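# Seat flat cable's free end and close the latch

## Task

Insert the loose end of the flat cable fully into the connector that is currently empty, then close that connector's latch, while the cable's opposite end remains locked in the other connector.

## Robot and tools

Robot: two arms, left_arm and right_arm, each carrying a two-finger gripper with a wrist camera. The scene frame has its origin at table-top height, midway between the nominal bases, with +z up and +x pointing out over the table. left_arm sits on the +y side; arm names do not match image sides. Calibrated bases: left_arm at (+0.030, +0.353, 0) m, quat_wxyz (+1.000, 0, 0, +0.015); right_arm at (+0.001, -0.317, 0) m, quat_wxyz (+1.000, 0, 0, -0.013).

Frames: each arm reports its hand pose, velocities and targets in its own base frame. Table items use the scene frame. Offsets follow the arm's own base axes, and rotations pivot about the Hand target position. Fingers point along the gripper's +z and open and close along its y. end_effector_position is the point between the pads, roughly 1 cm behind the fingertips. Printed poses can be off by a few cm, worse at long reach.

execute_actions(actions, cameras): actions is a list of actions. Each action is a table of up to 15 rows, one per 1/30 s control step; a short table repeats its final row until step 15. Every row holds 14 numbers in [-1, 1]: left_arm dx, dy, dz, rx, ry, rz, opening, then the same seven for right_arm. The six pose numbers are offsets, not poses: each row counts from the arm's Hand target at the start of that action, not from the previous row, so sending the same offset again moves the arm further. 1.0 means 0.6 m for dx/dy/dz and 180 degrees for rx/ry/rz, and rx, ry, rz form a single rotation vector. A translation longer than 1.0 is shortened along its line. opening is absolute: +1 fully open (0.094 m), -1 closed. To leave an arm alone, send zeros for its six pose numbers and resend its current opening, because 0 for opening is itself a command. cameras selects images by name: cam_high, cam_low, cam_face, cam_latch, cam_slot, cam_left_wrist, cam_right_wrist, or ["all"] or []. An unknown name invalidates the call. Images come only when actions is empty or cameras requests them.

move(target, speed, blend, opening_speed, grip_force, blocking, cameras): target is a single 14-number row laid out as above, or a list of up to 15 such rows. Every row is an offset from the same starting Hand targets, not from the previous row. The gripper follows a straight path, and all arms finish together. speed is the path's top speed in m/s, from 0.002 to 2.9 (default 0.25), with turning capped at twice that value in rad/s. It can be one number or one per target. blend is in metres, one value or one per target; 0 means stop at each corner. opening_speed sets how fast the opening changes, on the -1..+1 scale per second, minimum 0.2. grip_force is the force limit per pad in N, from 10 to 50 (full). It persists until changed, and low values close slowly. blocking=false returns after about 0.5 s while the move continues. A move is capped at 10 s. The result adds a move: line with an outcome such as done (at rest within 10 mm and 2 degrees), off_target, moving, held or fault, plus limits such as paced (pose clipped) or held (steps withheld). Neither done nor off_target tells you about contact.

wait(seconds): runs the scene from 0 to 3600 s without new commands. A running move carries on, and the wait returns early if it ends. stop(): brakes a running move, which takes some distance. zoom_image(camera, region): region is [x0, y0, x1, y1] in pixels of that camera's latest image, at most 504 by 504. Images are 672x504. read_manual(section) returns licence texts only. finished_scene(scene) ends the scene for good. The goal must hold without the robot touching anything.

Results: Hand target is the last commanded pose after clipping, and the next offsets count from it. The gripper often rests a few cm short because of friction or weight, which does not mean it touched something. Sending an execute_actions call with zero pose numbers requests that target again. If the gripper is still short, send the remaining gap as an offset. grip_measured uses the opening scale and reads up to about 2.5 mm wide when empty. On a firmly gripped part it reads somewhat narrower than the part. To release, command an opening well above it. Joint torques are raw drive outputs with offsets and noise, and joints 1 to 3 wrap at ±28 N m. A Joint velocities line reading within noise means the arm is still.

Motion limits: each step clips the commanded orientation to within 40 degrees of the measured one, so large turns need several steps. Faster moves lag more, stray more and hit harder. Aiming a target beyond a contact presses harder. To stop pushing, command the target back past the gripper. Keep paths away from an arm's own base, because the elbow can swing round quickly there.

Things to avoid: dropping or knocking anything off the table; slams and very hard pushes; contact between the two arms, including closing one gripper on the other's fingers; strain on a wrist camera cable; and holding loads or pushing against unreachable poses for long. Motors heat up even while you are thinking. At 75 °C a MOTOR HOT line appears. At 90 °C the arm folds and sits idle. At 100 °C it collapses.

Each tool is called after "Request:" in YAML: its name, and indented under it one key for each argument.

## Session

Scene 1 done. Now scene 2.

Request:
execute_actions:
  actions: []

Scene clock: 0.00 s.
left_arm: end_effector_position=(+0.4594, +0.0718, +0.3482) grip_measured=+1.000 end_effector_quat_wxyz=(+0.520, -0.230, +0.821, +0.057) | right_arm: end_effector_position=(+0.3916, -0.0221, +0.2397) grip_measured=+1.000 end_effector_quat_wxyz=(+0.520, +0.126, +0.841, -0.075)
Joint positions: left_arm=[0.035 1.531 1.617 -0.581 -0.308 -0.327 0.094] | right_arm=[0.098 1.201 0.918 -0.213 0.347 0.187 0.094]
Joint velocities: within noise
Joint torques (N m): no reading
Heat: left arm: 40 °C; right arm: 35 °C.
Hand target: left_arm +0.4575, +0.0723, +0.3597; +0.532, -0.231, +0.813, +0.055 | right_arm +0.3904, -0.0227, +0.2419; +0.520, +0.127, +0.841, -0.076
Tool commands: left_gripper/opening=+1.0 right_gripper/opening=+1.0

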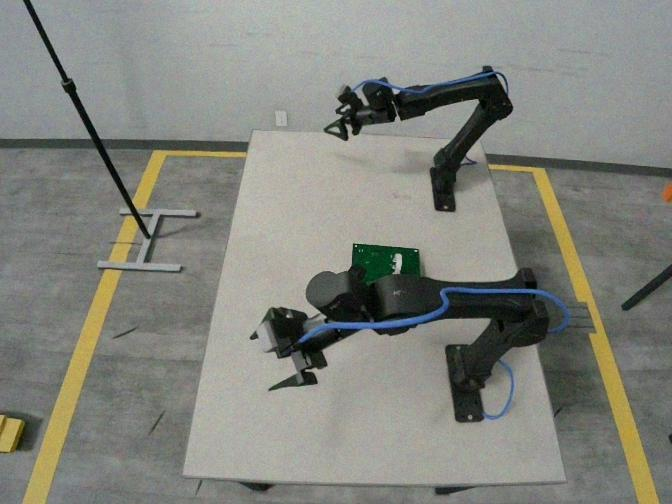

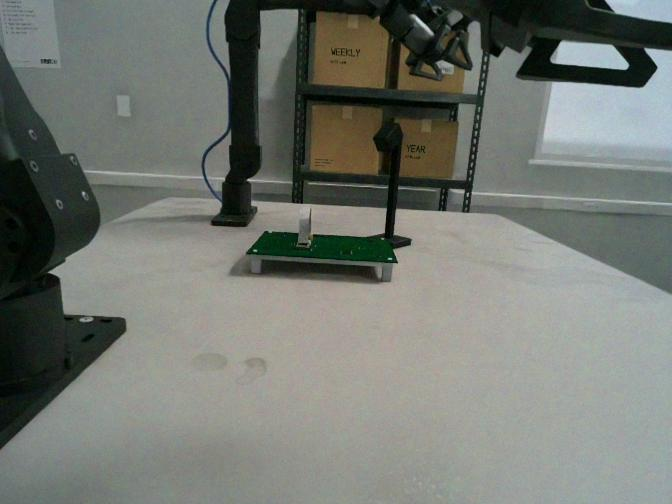

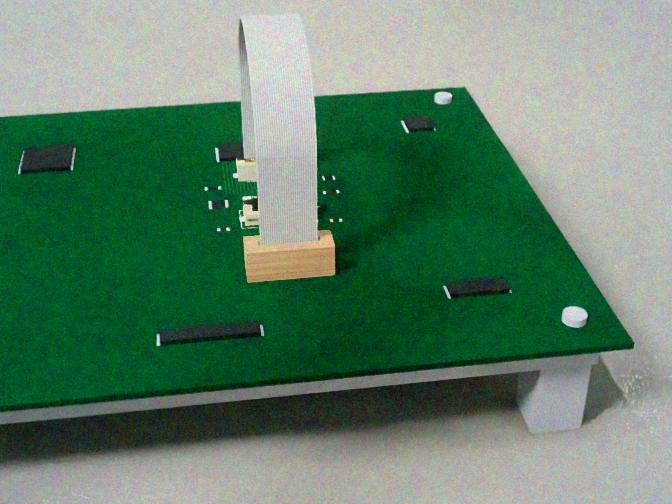

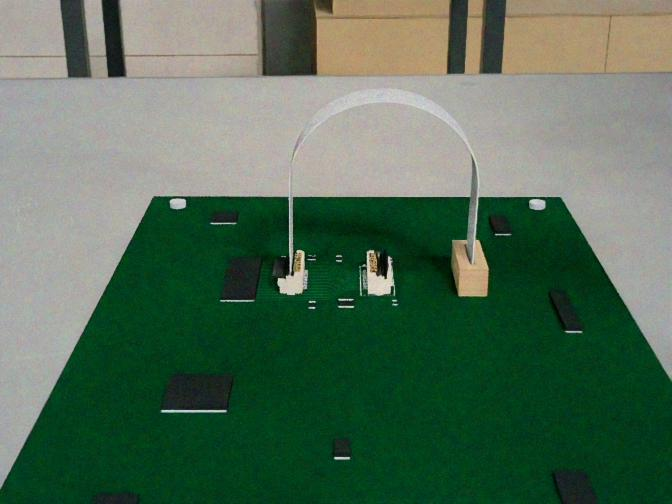

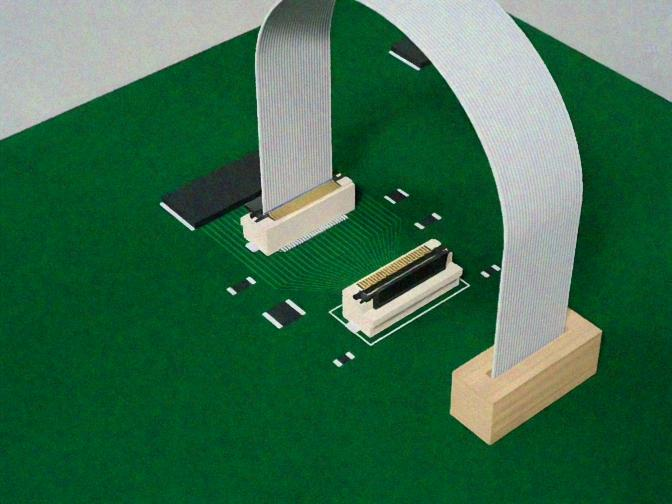

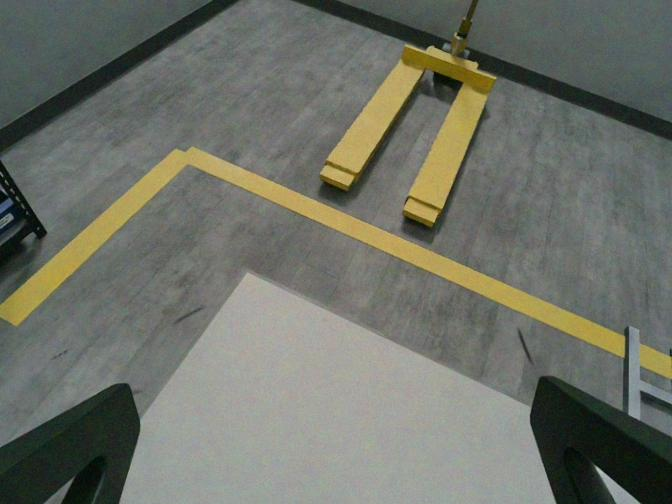

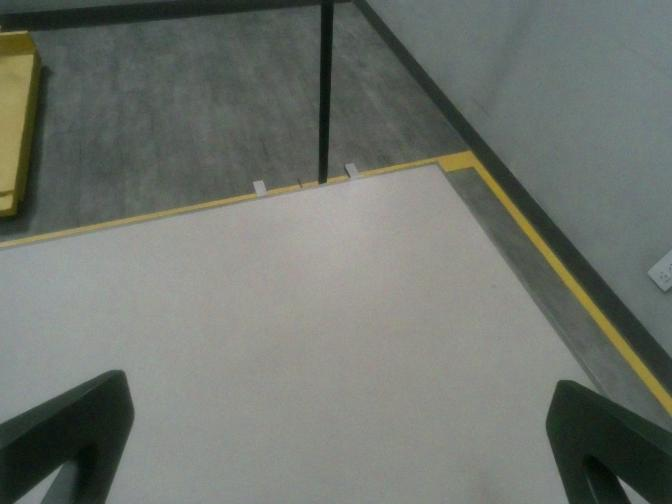

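Request:
move:
  target:
    - [0,0,0,0,0,0,1,-0.484,0.6045,-0.0333,-0.0029,-0.0085,0.0809,-0.6]
    - [0,0,0,0,0,0,1,-0.4257,0.6812,-0.2732,-0.0029,-0.0085,0.0809,-0.6]
  blend: 0.04
  speed: 0.25
  cameras: ["cam_face","cam_latch","cam_right_wrist"]

Scene clock: 74.63 s.
left_arm: end_effector_position=(+0.4594, +0.0718, +0.3482) grip_measured=+1.000 end_effector_quat_wxyz=(+0.520, -0.230, +0.821, +0.057) | right_arm: end_effector_position=(+0.1312, +0.3877, +0.0840) grip_measured=-0.598 end_effector_quat_wxyz=(+0.529, +0.022, +0.848, -0.005)
Joint positions: left_arm=[0.035 1.531 1.617 -0.581 -0.308 -0.327 0.094] | right_arm=[1.646 2.212 1.572 -1.152 1.102 1.835 0.019]
Joint torques (N m): left_arm=[-0.01 -7.54 6.46 1.91 -0.11 -0.02] | right_arm=[-0.66 -10.21 5.26 0.18 0.69 -0.02]
Heat: left arm: 42 °C; right arm: 35 °C.
Hand target: left_arm +0.4575, +0.0723, +0.3597; +0.532, -0.231, +0.813, +0.055 | right_arm +0.1350, +0.3861, +0.0779; +0.537, +0.018, +0.843, -0.012
Off the commanded pose: left_arm 0.012 m, 2 deg | right_arm 0.007 m, 1 deg.
move: done

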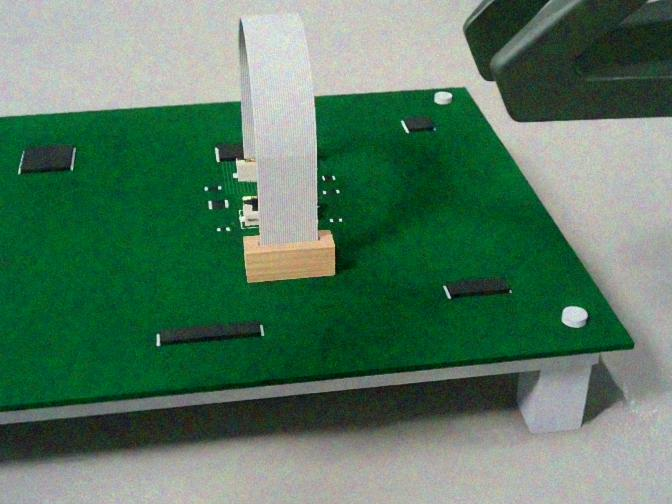

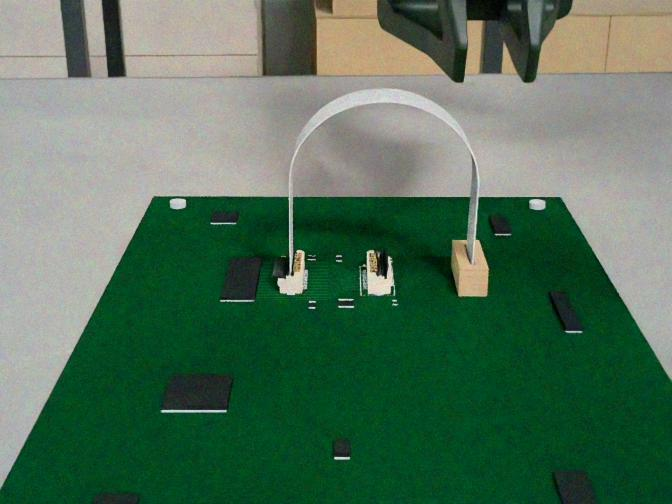

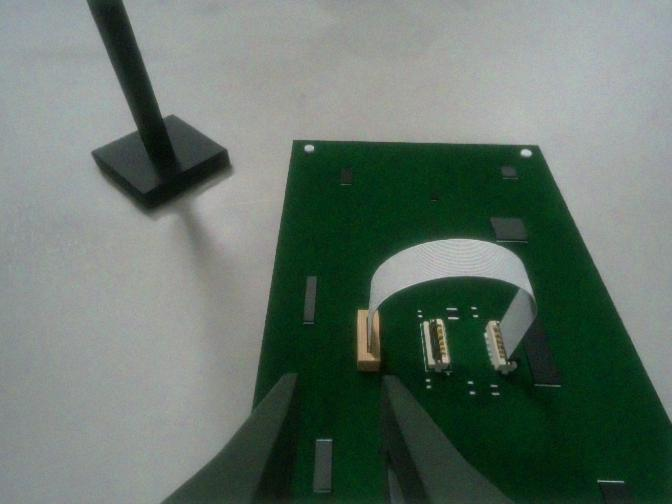

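Request:
move:
  target: [0,0,0,0,0,0,1,0.0443,-0.0175,-0.0315,0,0,-0.0028,-0.6]
  speed: 0.08
  cameras: ["cam_face","cam_latch","cam_right_wrist"]

Scene clock: 115.90 s.
left_arm: end_effector_position=(+0.4594, +0.0718, +0.3482) grip_measured=+1.000 end_effector_quat_wxyz=(+0.520, -0.230, +0.821, +0.057) | right_arm: end_effector_position=(+0.1589, +0.3786, +0.0548) grip_measured=-0.598 end_effector_quat_wxyz=(+0.527, +0.022, +0.849, -0.016)
Joint positions: left_arm=[0.035 1.531 1.617 -0.581 -0.308 -0.327 0.094] | right_arm=[1.575 2.212 1.45 -0.931 1.108 1.702 0.019]
Joint torques (N m): left_arm=[-0.01 -7.51 6.46 1.9 -0.11 -0.01] | right_arm=[-0.25 -12.86 4.12 0.3 0.75 -0.05]
Heat: left arm: 43 °C; right arm: 36 °C.
Hand target: left_arm +0.4575, +0.0723, +0.3597; +0.532, -0.231, +0.813, +0.055 | right_arm +0.1615, +0.3756, +0.0591; +0.537, +0.021, +0.843, -0.014
Off the commanded pose: left_arm 0.012 m, 2 deg | right_arm 0.006 m, 1 deg.
move: done

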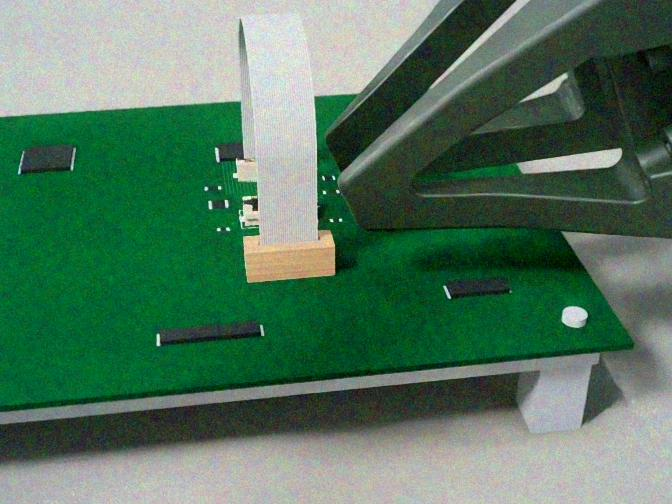

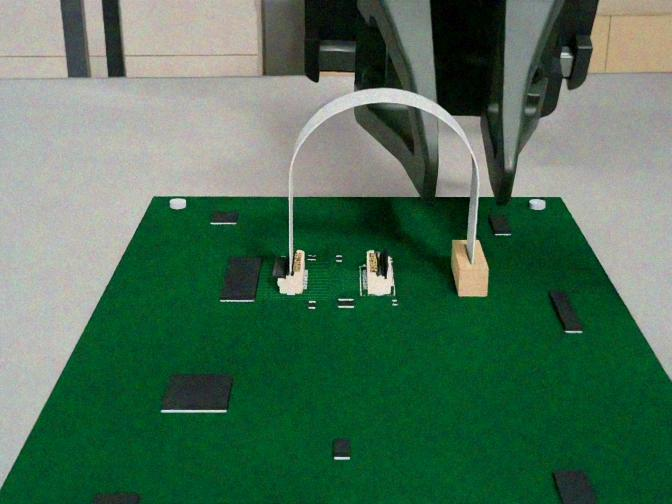

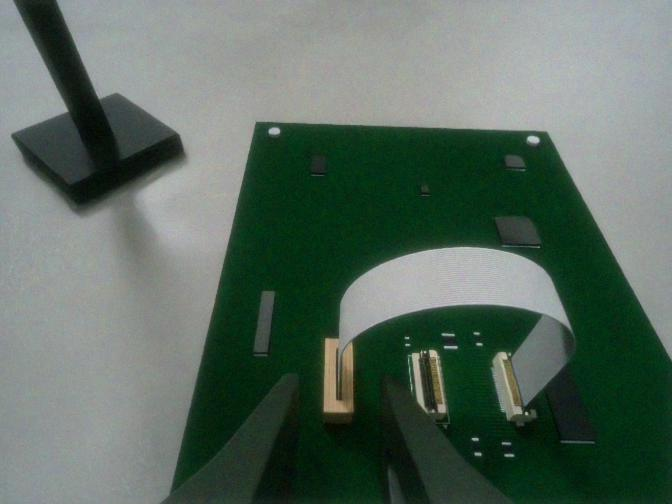

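Request:
move:
  target: [0,0,0,0,0,0,1,0.0322,-0.0017,0,0,0,0,-0.6]
  speed: 0.05
  cameras: ["cam_face","cam_latch","cam_right_wrist"]

Scene clock: 156.30 s.
left_arm: end_effector_position=(+0.4594, +0.0718, +0.3482) grip_measured=+1.000 end_effector_quat_wxyz=(+0.520, -0.230, +0.821, +0.057) | right_arm: end_effector_position=(+0.1783, +0.3773, +0.0489) grip_measured=-0.598 end_effector_quat_wxyz=(+0.528, +0.017, +0.849, -0.022)
Joint positions: left_arm=[0.035 1.531 1.617 -0.581 -0.308 -0.327 0.094] | right_arm=[1.525 2.201 1.405 -0.806 1.112 1.584 0.019]
Joint torques (N m): left_arm=[-0.02 -7.54 6.46 1.9 -0.11 -0.02] | right_arm=[-0.29 -14.3 4.36 0.47 0.74 -0.06]
Heat: left arm: 43 °C; right arm: 38 °C.
Hand target: left_arm +0.4575, +0.0723, +0.3597; +0.532, -0.231, +0.813, +0.055 | right_arm +0.1809, +0.3745, +0.0590; +0.537, +0.021, +0.843, -0.014
Off the commanded pose: left_arm 0.012 m, 2 deg | right_arm 0.011 m, 2 deg.
move: off_target (right_arm)

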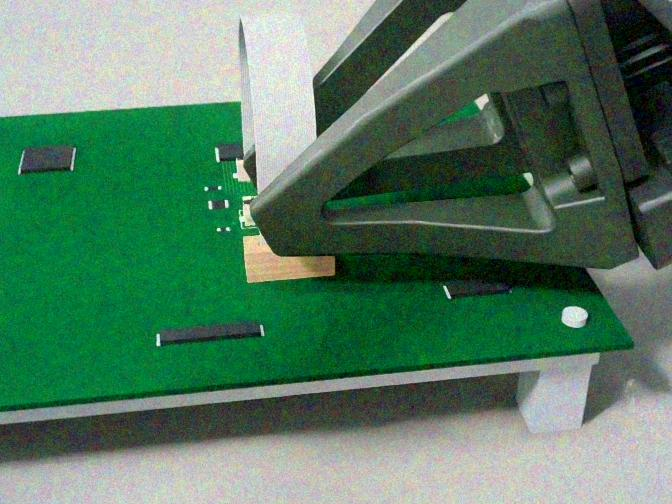

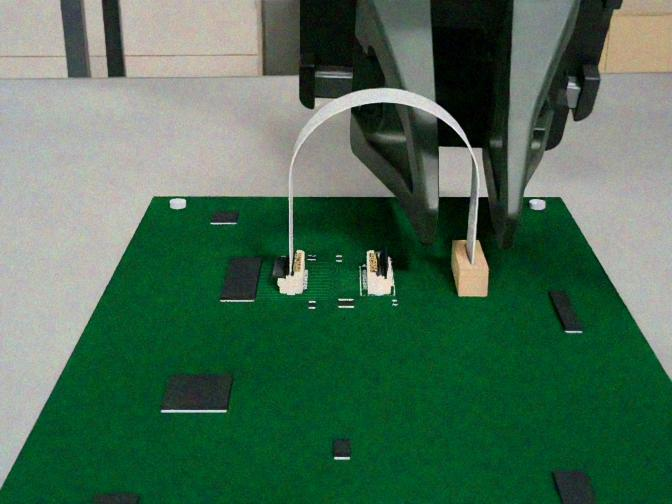

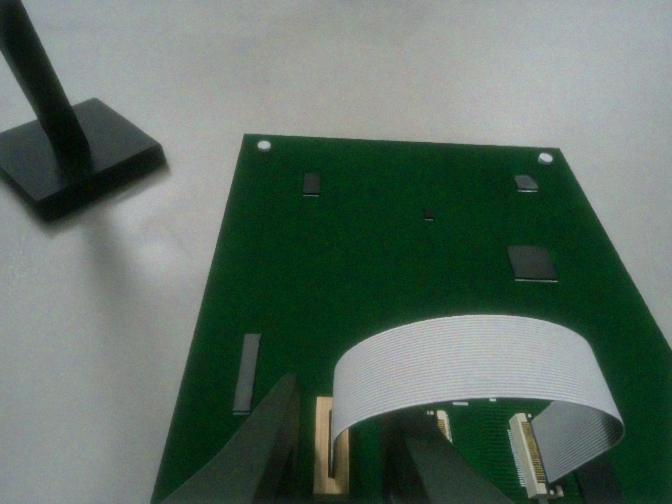

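Request:
move:
  target: [0,0,0,0,0,0,1,0.0003,0.0072,0.0062,0.0108,0,0,-0.6]
  speed: 0.03
  cameras: ["cam_face","cam_latch","cam_right_wrist"]

Scene clock: 177.90 s.
left_arm: end_effector_position=(+0.4594, +0.0718, +0.3482) grip_measured=+1.000 end_effector_quat_wxyz=(+0.520, -0.230, +0.821, +0.057) | right_arm: end_effector_position=(+0.1785, +0.3817, +0.0528) grip_measured=-0.598 end_effector_quat_wxyz=(+0.528, +0.026, +0.849, -0.007)
Joint positions: left_arm=[0.035 1.531 1.617 -0.581 -0.308 -0.327 0.094] | right_arm=[1.525 2.19 1.405 -0.781 1.112 1.582 0.019]
Joint torques (N m): left_arm=[-0.02 -7.51 6.46 1.9 -0.11 -0.02] | right_arm=[-0.23 -14.42 4.4 0.49 0.71 0.03]
Heat: left arm: 43 °C; right arm: 39 °C.
Hand target: left_arm +0.4575, +0.0723, +0.3597; +0.532, -0.231, +0.813, +0.055 | right_arm +0.1810, +0.3788, +0.0628; +0.537, +0.030, +0.843, +0.000
Off the commanded pose: left_arm 0.012 m, 2 deg | right_arm 0.011 m, 2 deg.
move: off_target (right_arm)

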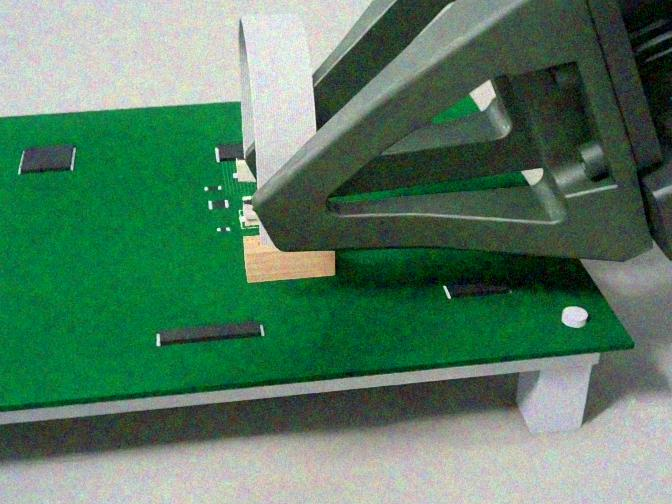

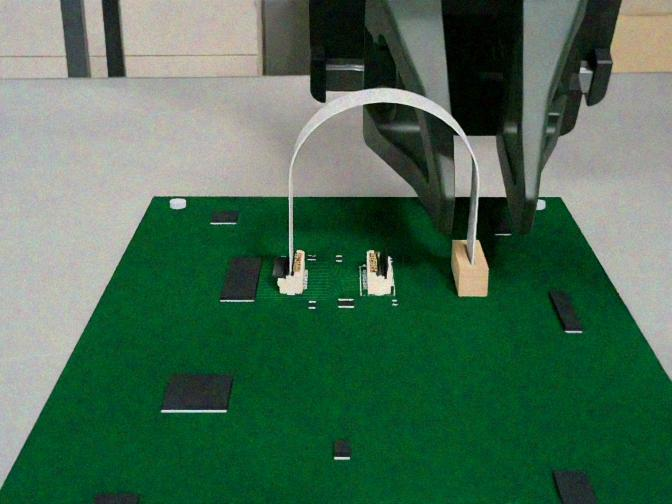

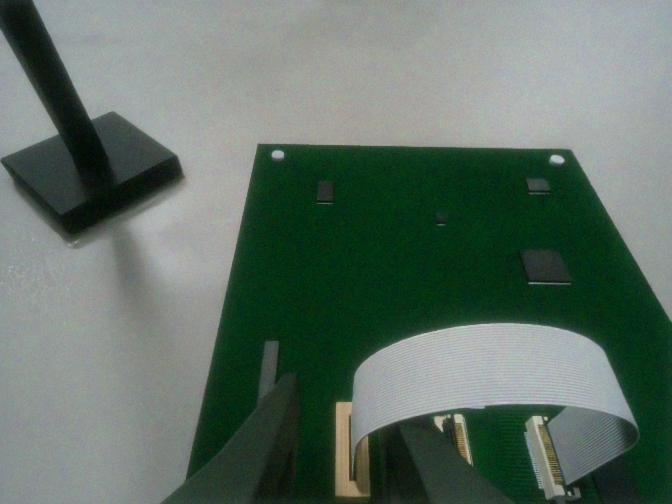

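Request:
move:
  target: [0,0,0,0,0,0,1,-0.0002,-0.0048,0,-0.0016,0,0,-0.6]
  speed: 0.03
  cameras: ["cam_latch","cam_right_wrist"]

Scene clock: 191.27 s.
left_arm: end_effector_position=(+0.4594, +0.0718, +0.3482) grip_measured=+1.000 end_effector_quat_wxyz=(+0.520, -0.230, +0.821, +0.057) | right_arm: end_effector_position=(+0.1784, +0.3794, +0.0527) grip_measured=-0.598 end_effector_quat_wxyz=(+0.528, +0.025, +0.849, -0.008)
Joint positions: left_arm=[0.035 1.531 1.617 -0.581 -0.308 -0.327 0.094] | right_arm=[1.525 2.184 1.395 -0.779 1.112 1.582 0.019]
Joint torques (N m): left_arm=[-0.02 -7.53 6.46 1.9 -0.11 -0.02] | right_arm=[-0.28 -14.15 4.37 0.49 0.72 -0.03]
Heat: left arm: 43 °C; right arm: 39 °C.
Hand target: left_arm +0.4575, +0.0723, +0.3597; +0.532, -0.231, +0.813, +0.055 | right_arm +0.1809, +0.3760, +0.0628; +0.537, +0.029, +0.843, -0.002
Off the commanded pose: left_arm 0.012 m, 2 deg | right_arm 0.011 m, 2 deg.
move: off_target (right_arm)

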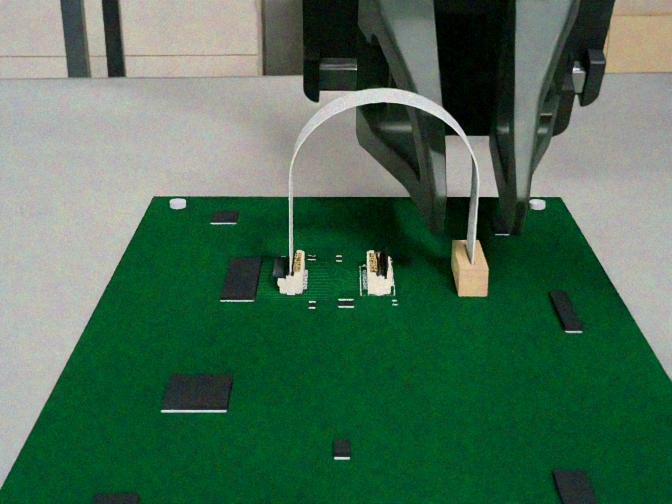

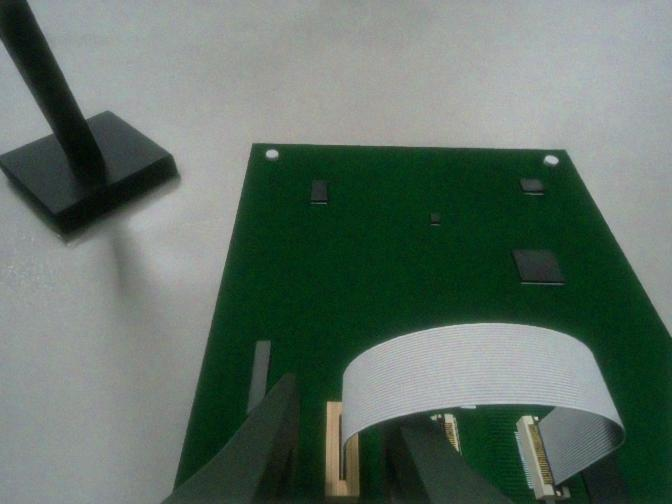

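Request:
move:
  target: [0,0,0,0,0,0,1,0,0,0,0,0,0,-1]
  grip_force: 25
  opening_speed: 0.3
  cameras: ["cam_face","cam_latch","cam_slot","cam_right_wrist"]

Scene clock: 204.23 s.
left_arm: end_effector_position=(+0.4594, +0.0718, +0.3482) grip_measured=+1.000 end_effector_quat_wxyz=(+0.520, -0.230, +0.821, +0.057) | right_arm: end_effector_position=(+0.1784, +0.3794, +0.0527) grip_measured=-0.988 end_effector_quat_wxyz=(+0.528, +0.025, +0.849, -0.008)
Joint positions: left_arm=[0.035 1.531 1.617 -0.581 -0.308 -0.327 0.094] | right_arm=[1.525 2.184 1.395 -0.779 1.112 1.581 0.001]
Joint torques (N m): left_arm=[0.01 -7.54 6.48 1.9 -0.11 -0.02] | right_arm=[-0.27 -14.13 4.27 0.51 0.76 0]
Heat: left arm: 43 °C; right arm: 39 °C.
Hand target: left_arm +0.4575, +0.0723, +0.3597; +0.532, -0.231, +0.813, +0.055 | right_arm +0.1809, +0.3760, +0.0627; +0.537, +0.029, +0.843, -0.002
Off the commanded pose: left_arm 0.012 m, 2 deg | right_arm 0.011 m, 2 deg.
grip_force (N): 25, 25
move: done

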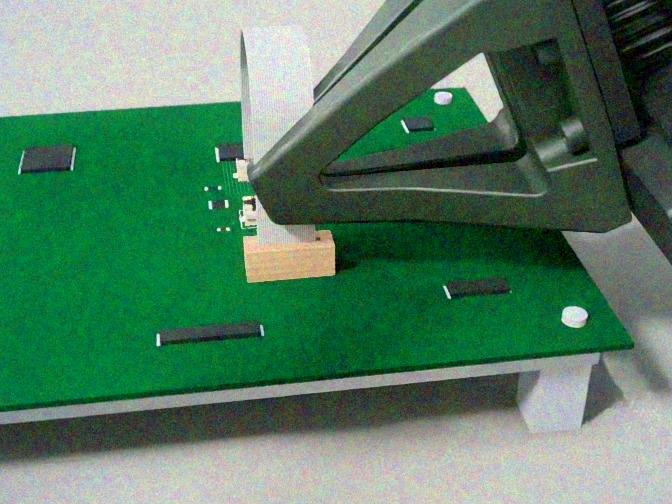

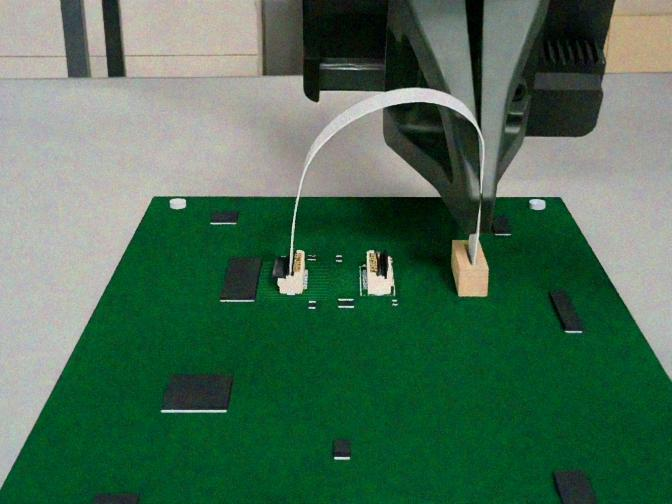

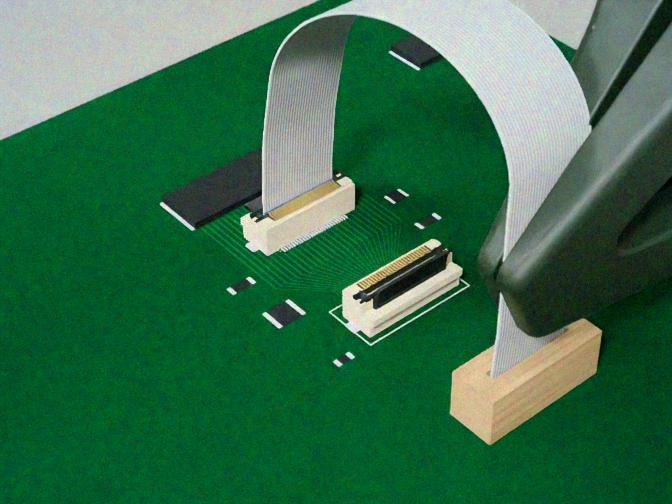

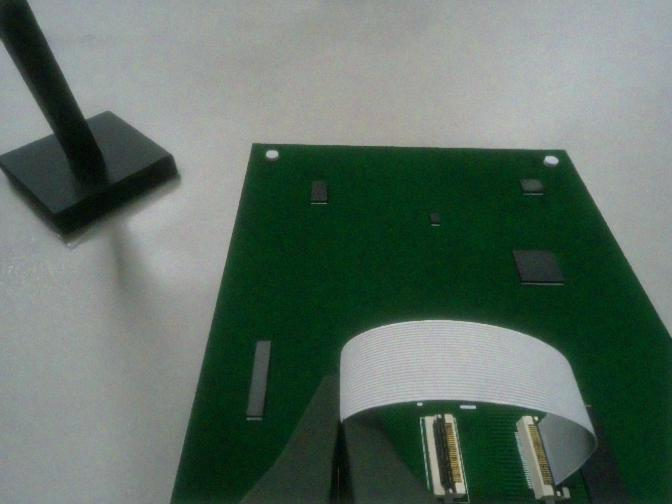

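Request:
move:
  target: [0,0,0,0,0,0,1,0,-0.0005,0.0223,0.01,0,0,-1]
  speed: 0.04
  cameras: ["cam_face","cam_latch","cam_slot"]

Scene clock: 243.23 s.
left_arm: end_effector_position=(+0.4594, +0.0718, +0.3482) grip_measured=+1.000 end_effector_quat_wxyz=(+0.520, -0.230, +0.821, +0.057) | right_arm: end_effector_position=(+0.1784, +0.3799, +0.0673) grip_measured=-0.989 end_effector_quat_wxyz=(+0.528, +0.034, +0.848, +0.007)
Joint positions: left_arm=[0.035 1.531 1.617 -0.581 -0.308 -0.327 0.094] | right_arm=[1.525 2.14 1.387 -0.778 1.112 1.581 0.001]
Joint torques (N m): left_arm=[-0.01 -7.53 6.48 1.91 -0.11 -0.02] | right_arm=[-0.08 -13.82 4.51 0.55 0.69 -0.02]
Heat: left arm: 44 °C; right arm: 40 °C.
Hand target: left_arm +0.4575, +0.0723, +0.3597; +0.532, -0.231, +0.813, +0.055 | right_arm +0.1809, +0.3757, +0.0761; +0.536, +0.038, +0.843, +0.011
Off the commanded pose: left_arm 0.012 m, 2 deg | right_arm 0.010 m, 1 deg.
grip_force (N): 25, 25
move: done

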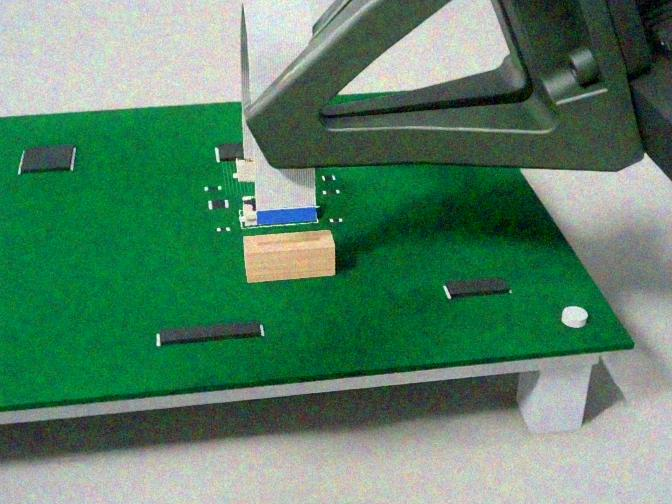

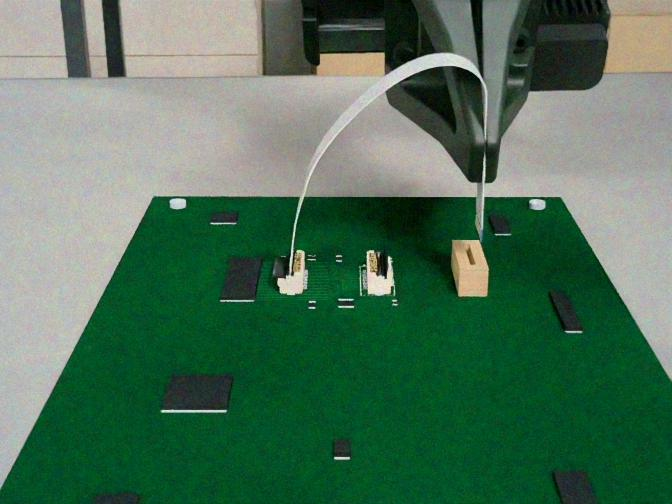

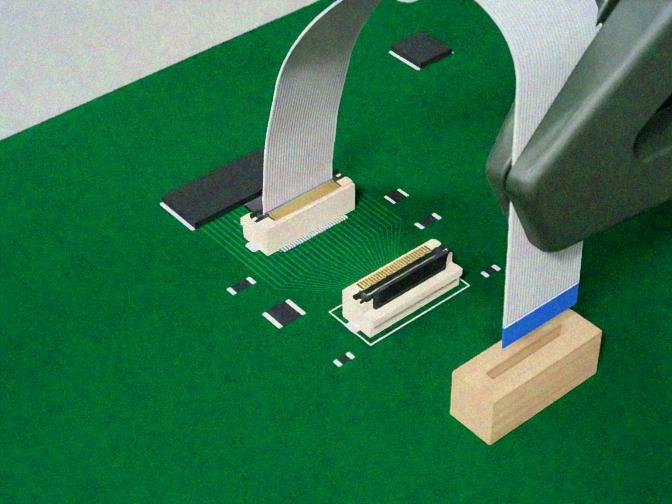

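Request:
zoom_image:
  camera: "cam_latch"
  region: [355, 235, 415, 305]

Request:
zoom_image:
  camera: "cam_latch"
  region: [445, 190, 505, 270]

Request:
zoom_image:
  camera: "cam_face"
  region: [220, 120, 350, 250]

Request:
zoom_image:
  camera: "cam_slot"
  region: [440, 180, 620, 400]

Scaled by 7.200 from the camera's image (finer frame: 960x720).

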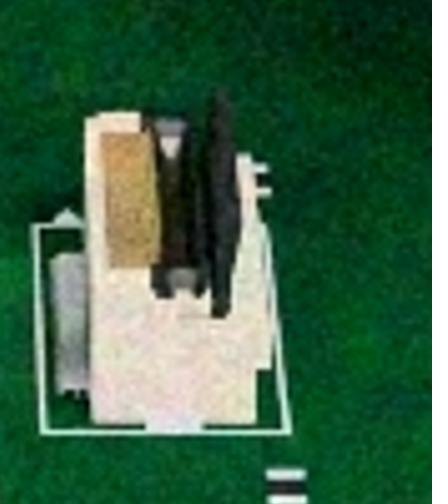

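Scaled by 6.300 from the camera's image (finer frame: 960x720).

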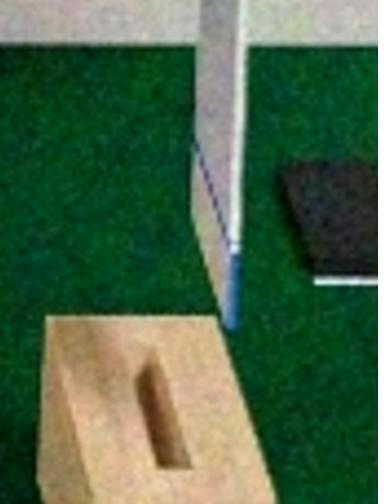

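Scaled by 3.877 from the camera's image (finer frame: 960x720).

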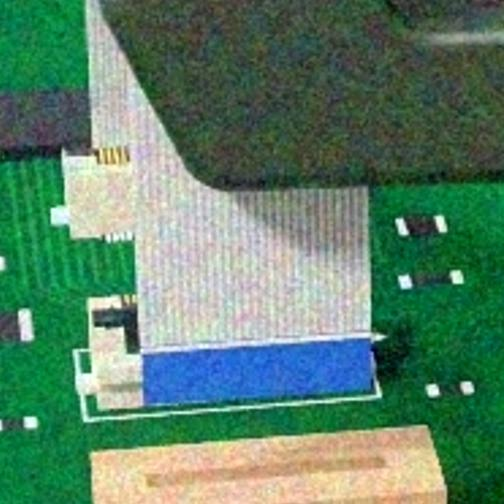

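Scaled by 2.291 from the camera's image (finer frame: 960x720).

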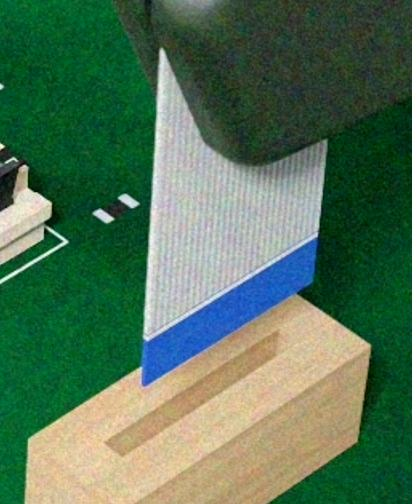

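Request:
move:
  target: [0,0,0,0,0,0,1,-0.002,-0.038,0.0067,0.0028,0,0,-1]
  speed: 0.05
  cameras: ["cam_face","cam_latch","cam_slot"]

Request:
zoom_image:
  camera: "cam_latch"
  region: [345, 190, 425, 290]

Request:
zoom_image:
  camera: "cam_face"
  region: [220, 80, 340, 230]

Request:
zoom_image:
  camera: "cam_slot"
  region: [320, 140, 500, 330]

Scene clock: 314.83 s.
left_arm: end_effector_position=(+0.4594, +0.0718, +0.3482) grip_measured=+1.000 end_effector_quat_wxyz=(+0.520, -0.230, +0.821, +0.057) | right_arm: end_effector_position=(+0.1774, +0.3570, +0.0720) grip_measured=-0.989 end_effector_quat_wxyz=(+0.528, +0.035, +0.848, +0.009)
Joint positions: left_arm=[0.035 1.531 1.617 -0.581 -0.308 -0.327 0.094] | right_arm=[1.525 2.054 1.27 -0.743 1.112 1.581 0.001]
Joint torques (N m): left_arm=[-0.01 -7.51 6.48 1.9 -0.11 -0.02] | right_arm=[-0.25 -12.85 4.27 0.58 0.67 0.01]
Heat: left arm: 44 °C; right arm: 40 °C.
Hand target: left_arm +0.4575, +0.0723, +0.3597; +0.532, -0.231, +0.813, +0.055 | right_arm +0.1797, +0.3529, +0.0801; +0.536, +0.040, +0.843, +0.015
Off the commanded pose: left_arm 0.012 m, 2 deg | right_arm 0.009 m, 1 deg.
grip_force (N): 25, 25
move: done

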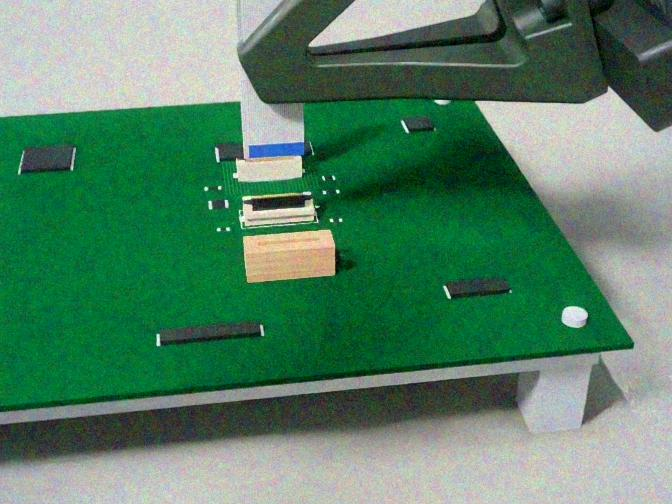

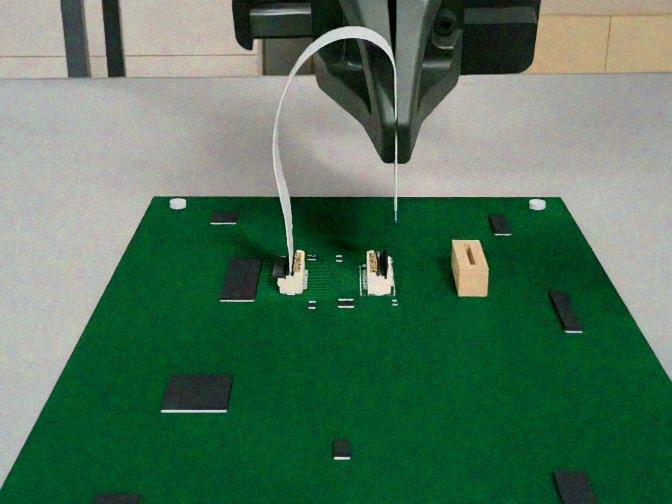

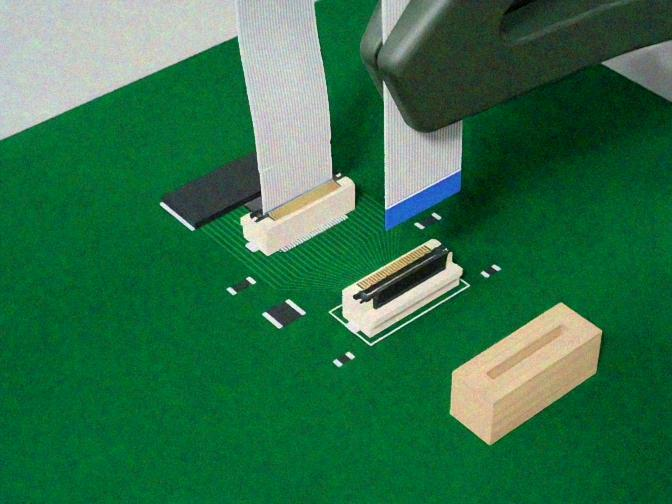

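Scaled by 5.040 from the camera's image (finer frame: 960x720).

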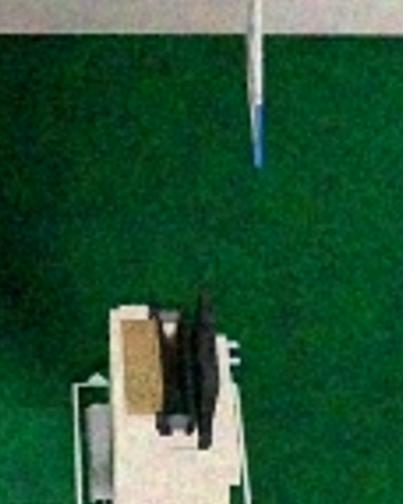

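Scaled by 3.360 from the camera's image (finer frame: 960x720).

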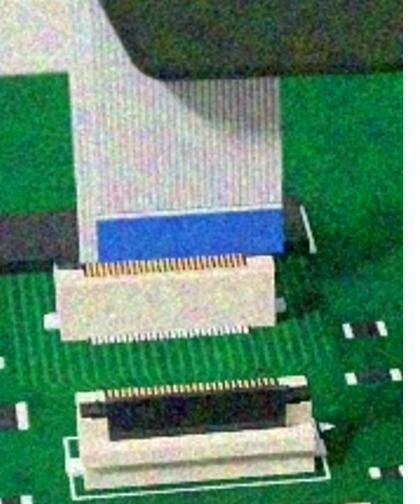

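Scaled by 2.653 from the camera's image (finer frame: 960x720).

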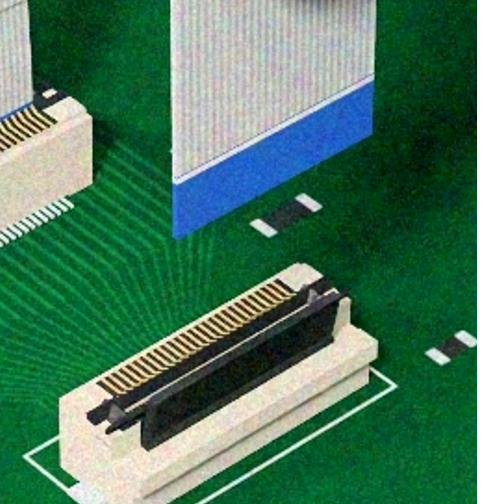

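Request:
zoom_image:
  camera: "cam_face"
  region: [236, 130, 320, 214]

Request:
zoom_image:
  camera: "cam_latch"
  region: [380, 190, 410, 230]

Request:
zoom_image:
  camera: "cam_slot"
  region: [340, 170, 470, 310]

Scaled by 6.000 from the camera's image (finer frame: 960x720).

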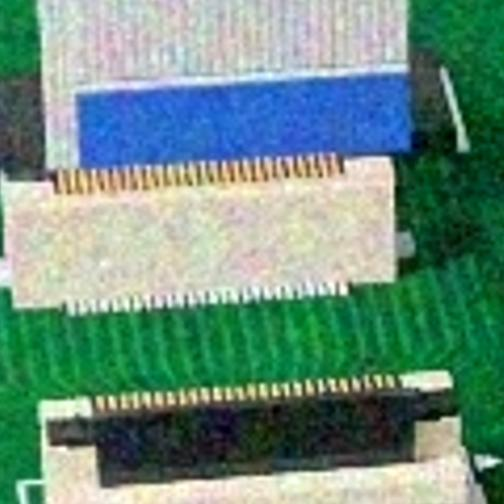

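Scaled by 12.600 from the camera's image (finer frame: 960x720).

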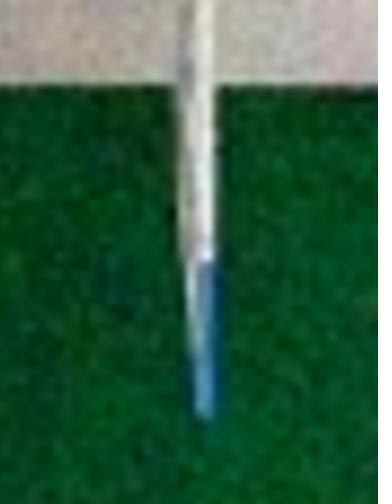

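Scaled by 3.600 from the camera's image (finer frame: 960x720).

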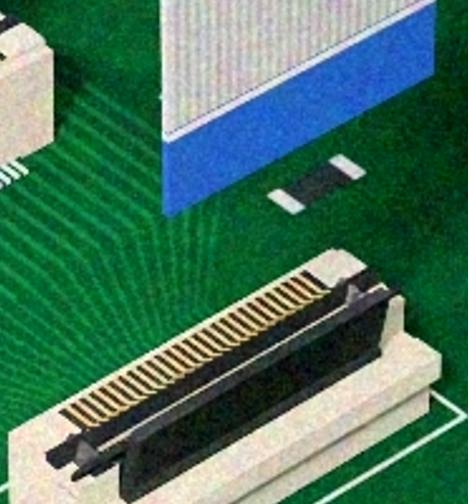

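Request:
move:
  target: [0,0,0,0,0,0,1,-0.0005,-0.01,-0.0532,-0.0302,0.0014,0,-1]
  speed: 0.03
  cameras: ["cam_face","cam_latch","cam_slot"]

Request:
zoom_image:
  camera: "cam_latch"
  region: [360, 225, 410, 285]

Request:
zoom_image:
  camera: "cam_face"
  region: [232, 150, 332, 234]

Request:
zoom_image:
  camera: "cam_slot"
  region: [340, 190, 470, 320]

Scene clock: 411.33 s.
left_arm: end_effector_position=(+0.4594, +0.0718, +0.3482) grip_measured=+1.000 end_effector_quat_wxyz=(+0.520, -0.230, +0.821, +0.057) | right_arm: end_effector_position=(+0.1775, +0.3536, +0.0589) grip_measured=-0.989 end_effector_quat_wxyz=(+0.530, +0.024, +0.848, -0.008)
Joint positions: left_arm=[0.035 1.531 1.617 -0.581 -0.308 -0.327 0.094] | right_arm=[1.525 2.09 1.263 -0.741 1.117 1.58 0.001]
Joint torques (N m): left_arm=[-0.01 -7.49 6.46 1.9 -0.11 -0.02] | right_arm=[-0.35 -8.18 4.23 0.52 0.62 -0.03]
Heat: left arm: 45 °C; right arm: 43 °C.
Hand target: left_arm +0.4575, +0.0723, +0.3597; +0.532, -0.231, +0.813, +0.055 | right_arm +0.1794, +0.3469, +0.0483; +0.536, +0.015, +0.844, -0.025
Off the commanded pose: left_arm 0.012 m, 2 deg | right_arm 0.013 m, 2 deg.
grip_force (N): 25, 25
move: off_target (right_arm)

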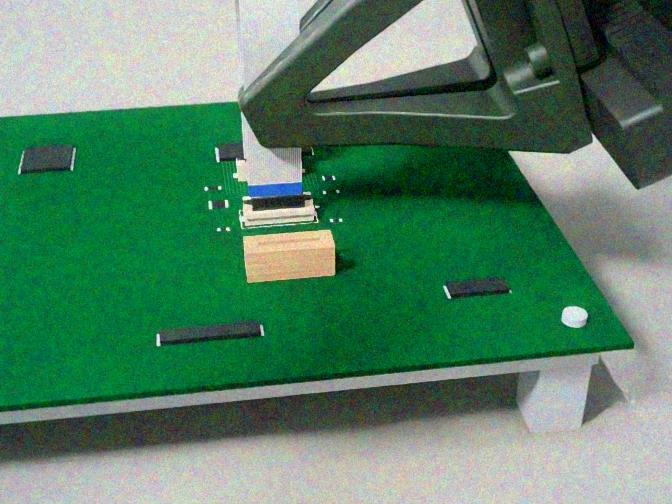

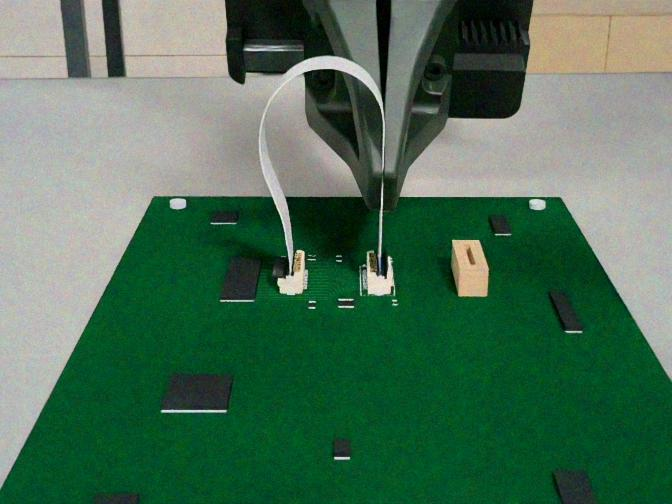

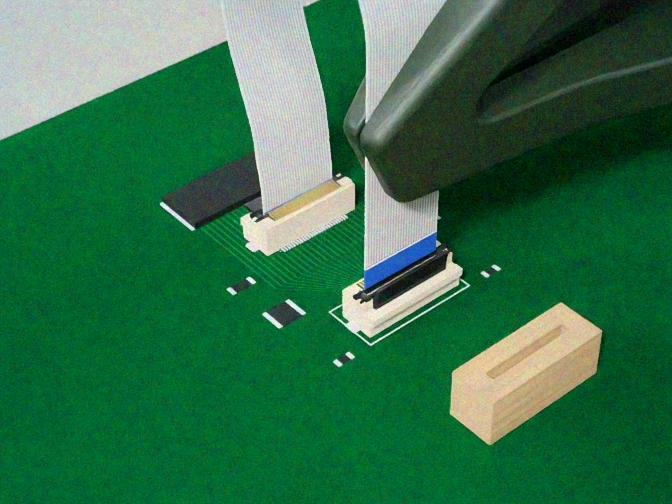

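Scaled by 8.400 from the camera's image (finer frame: 960x720).

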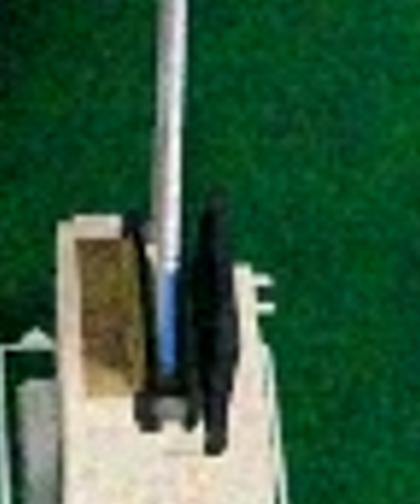

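Scaled by 5.040 from the camera's image (finer frame: 960x720).

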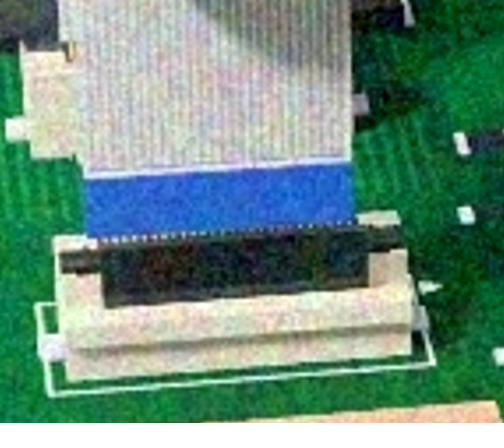

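Scaled by 3.877 from the camera's image (finer frame: 960x720).

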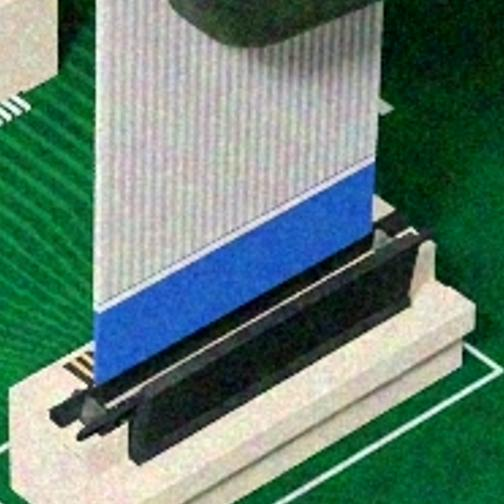

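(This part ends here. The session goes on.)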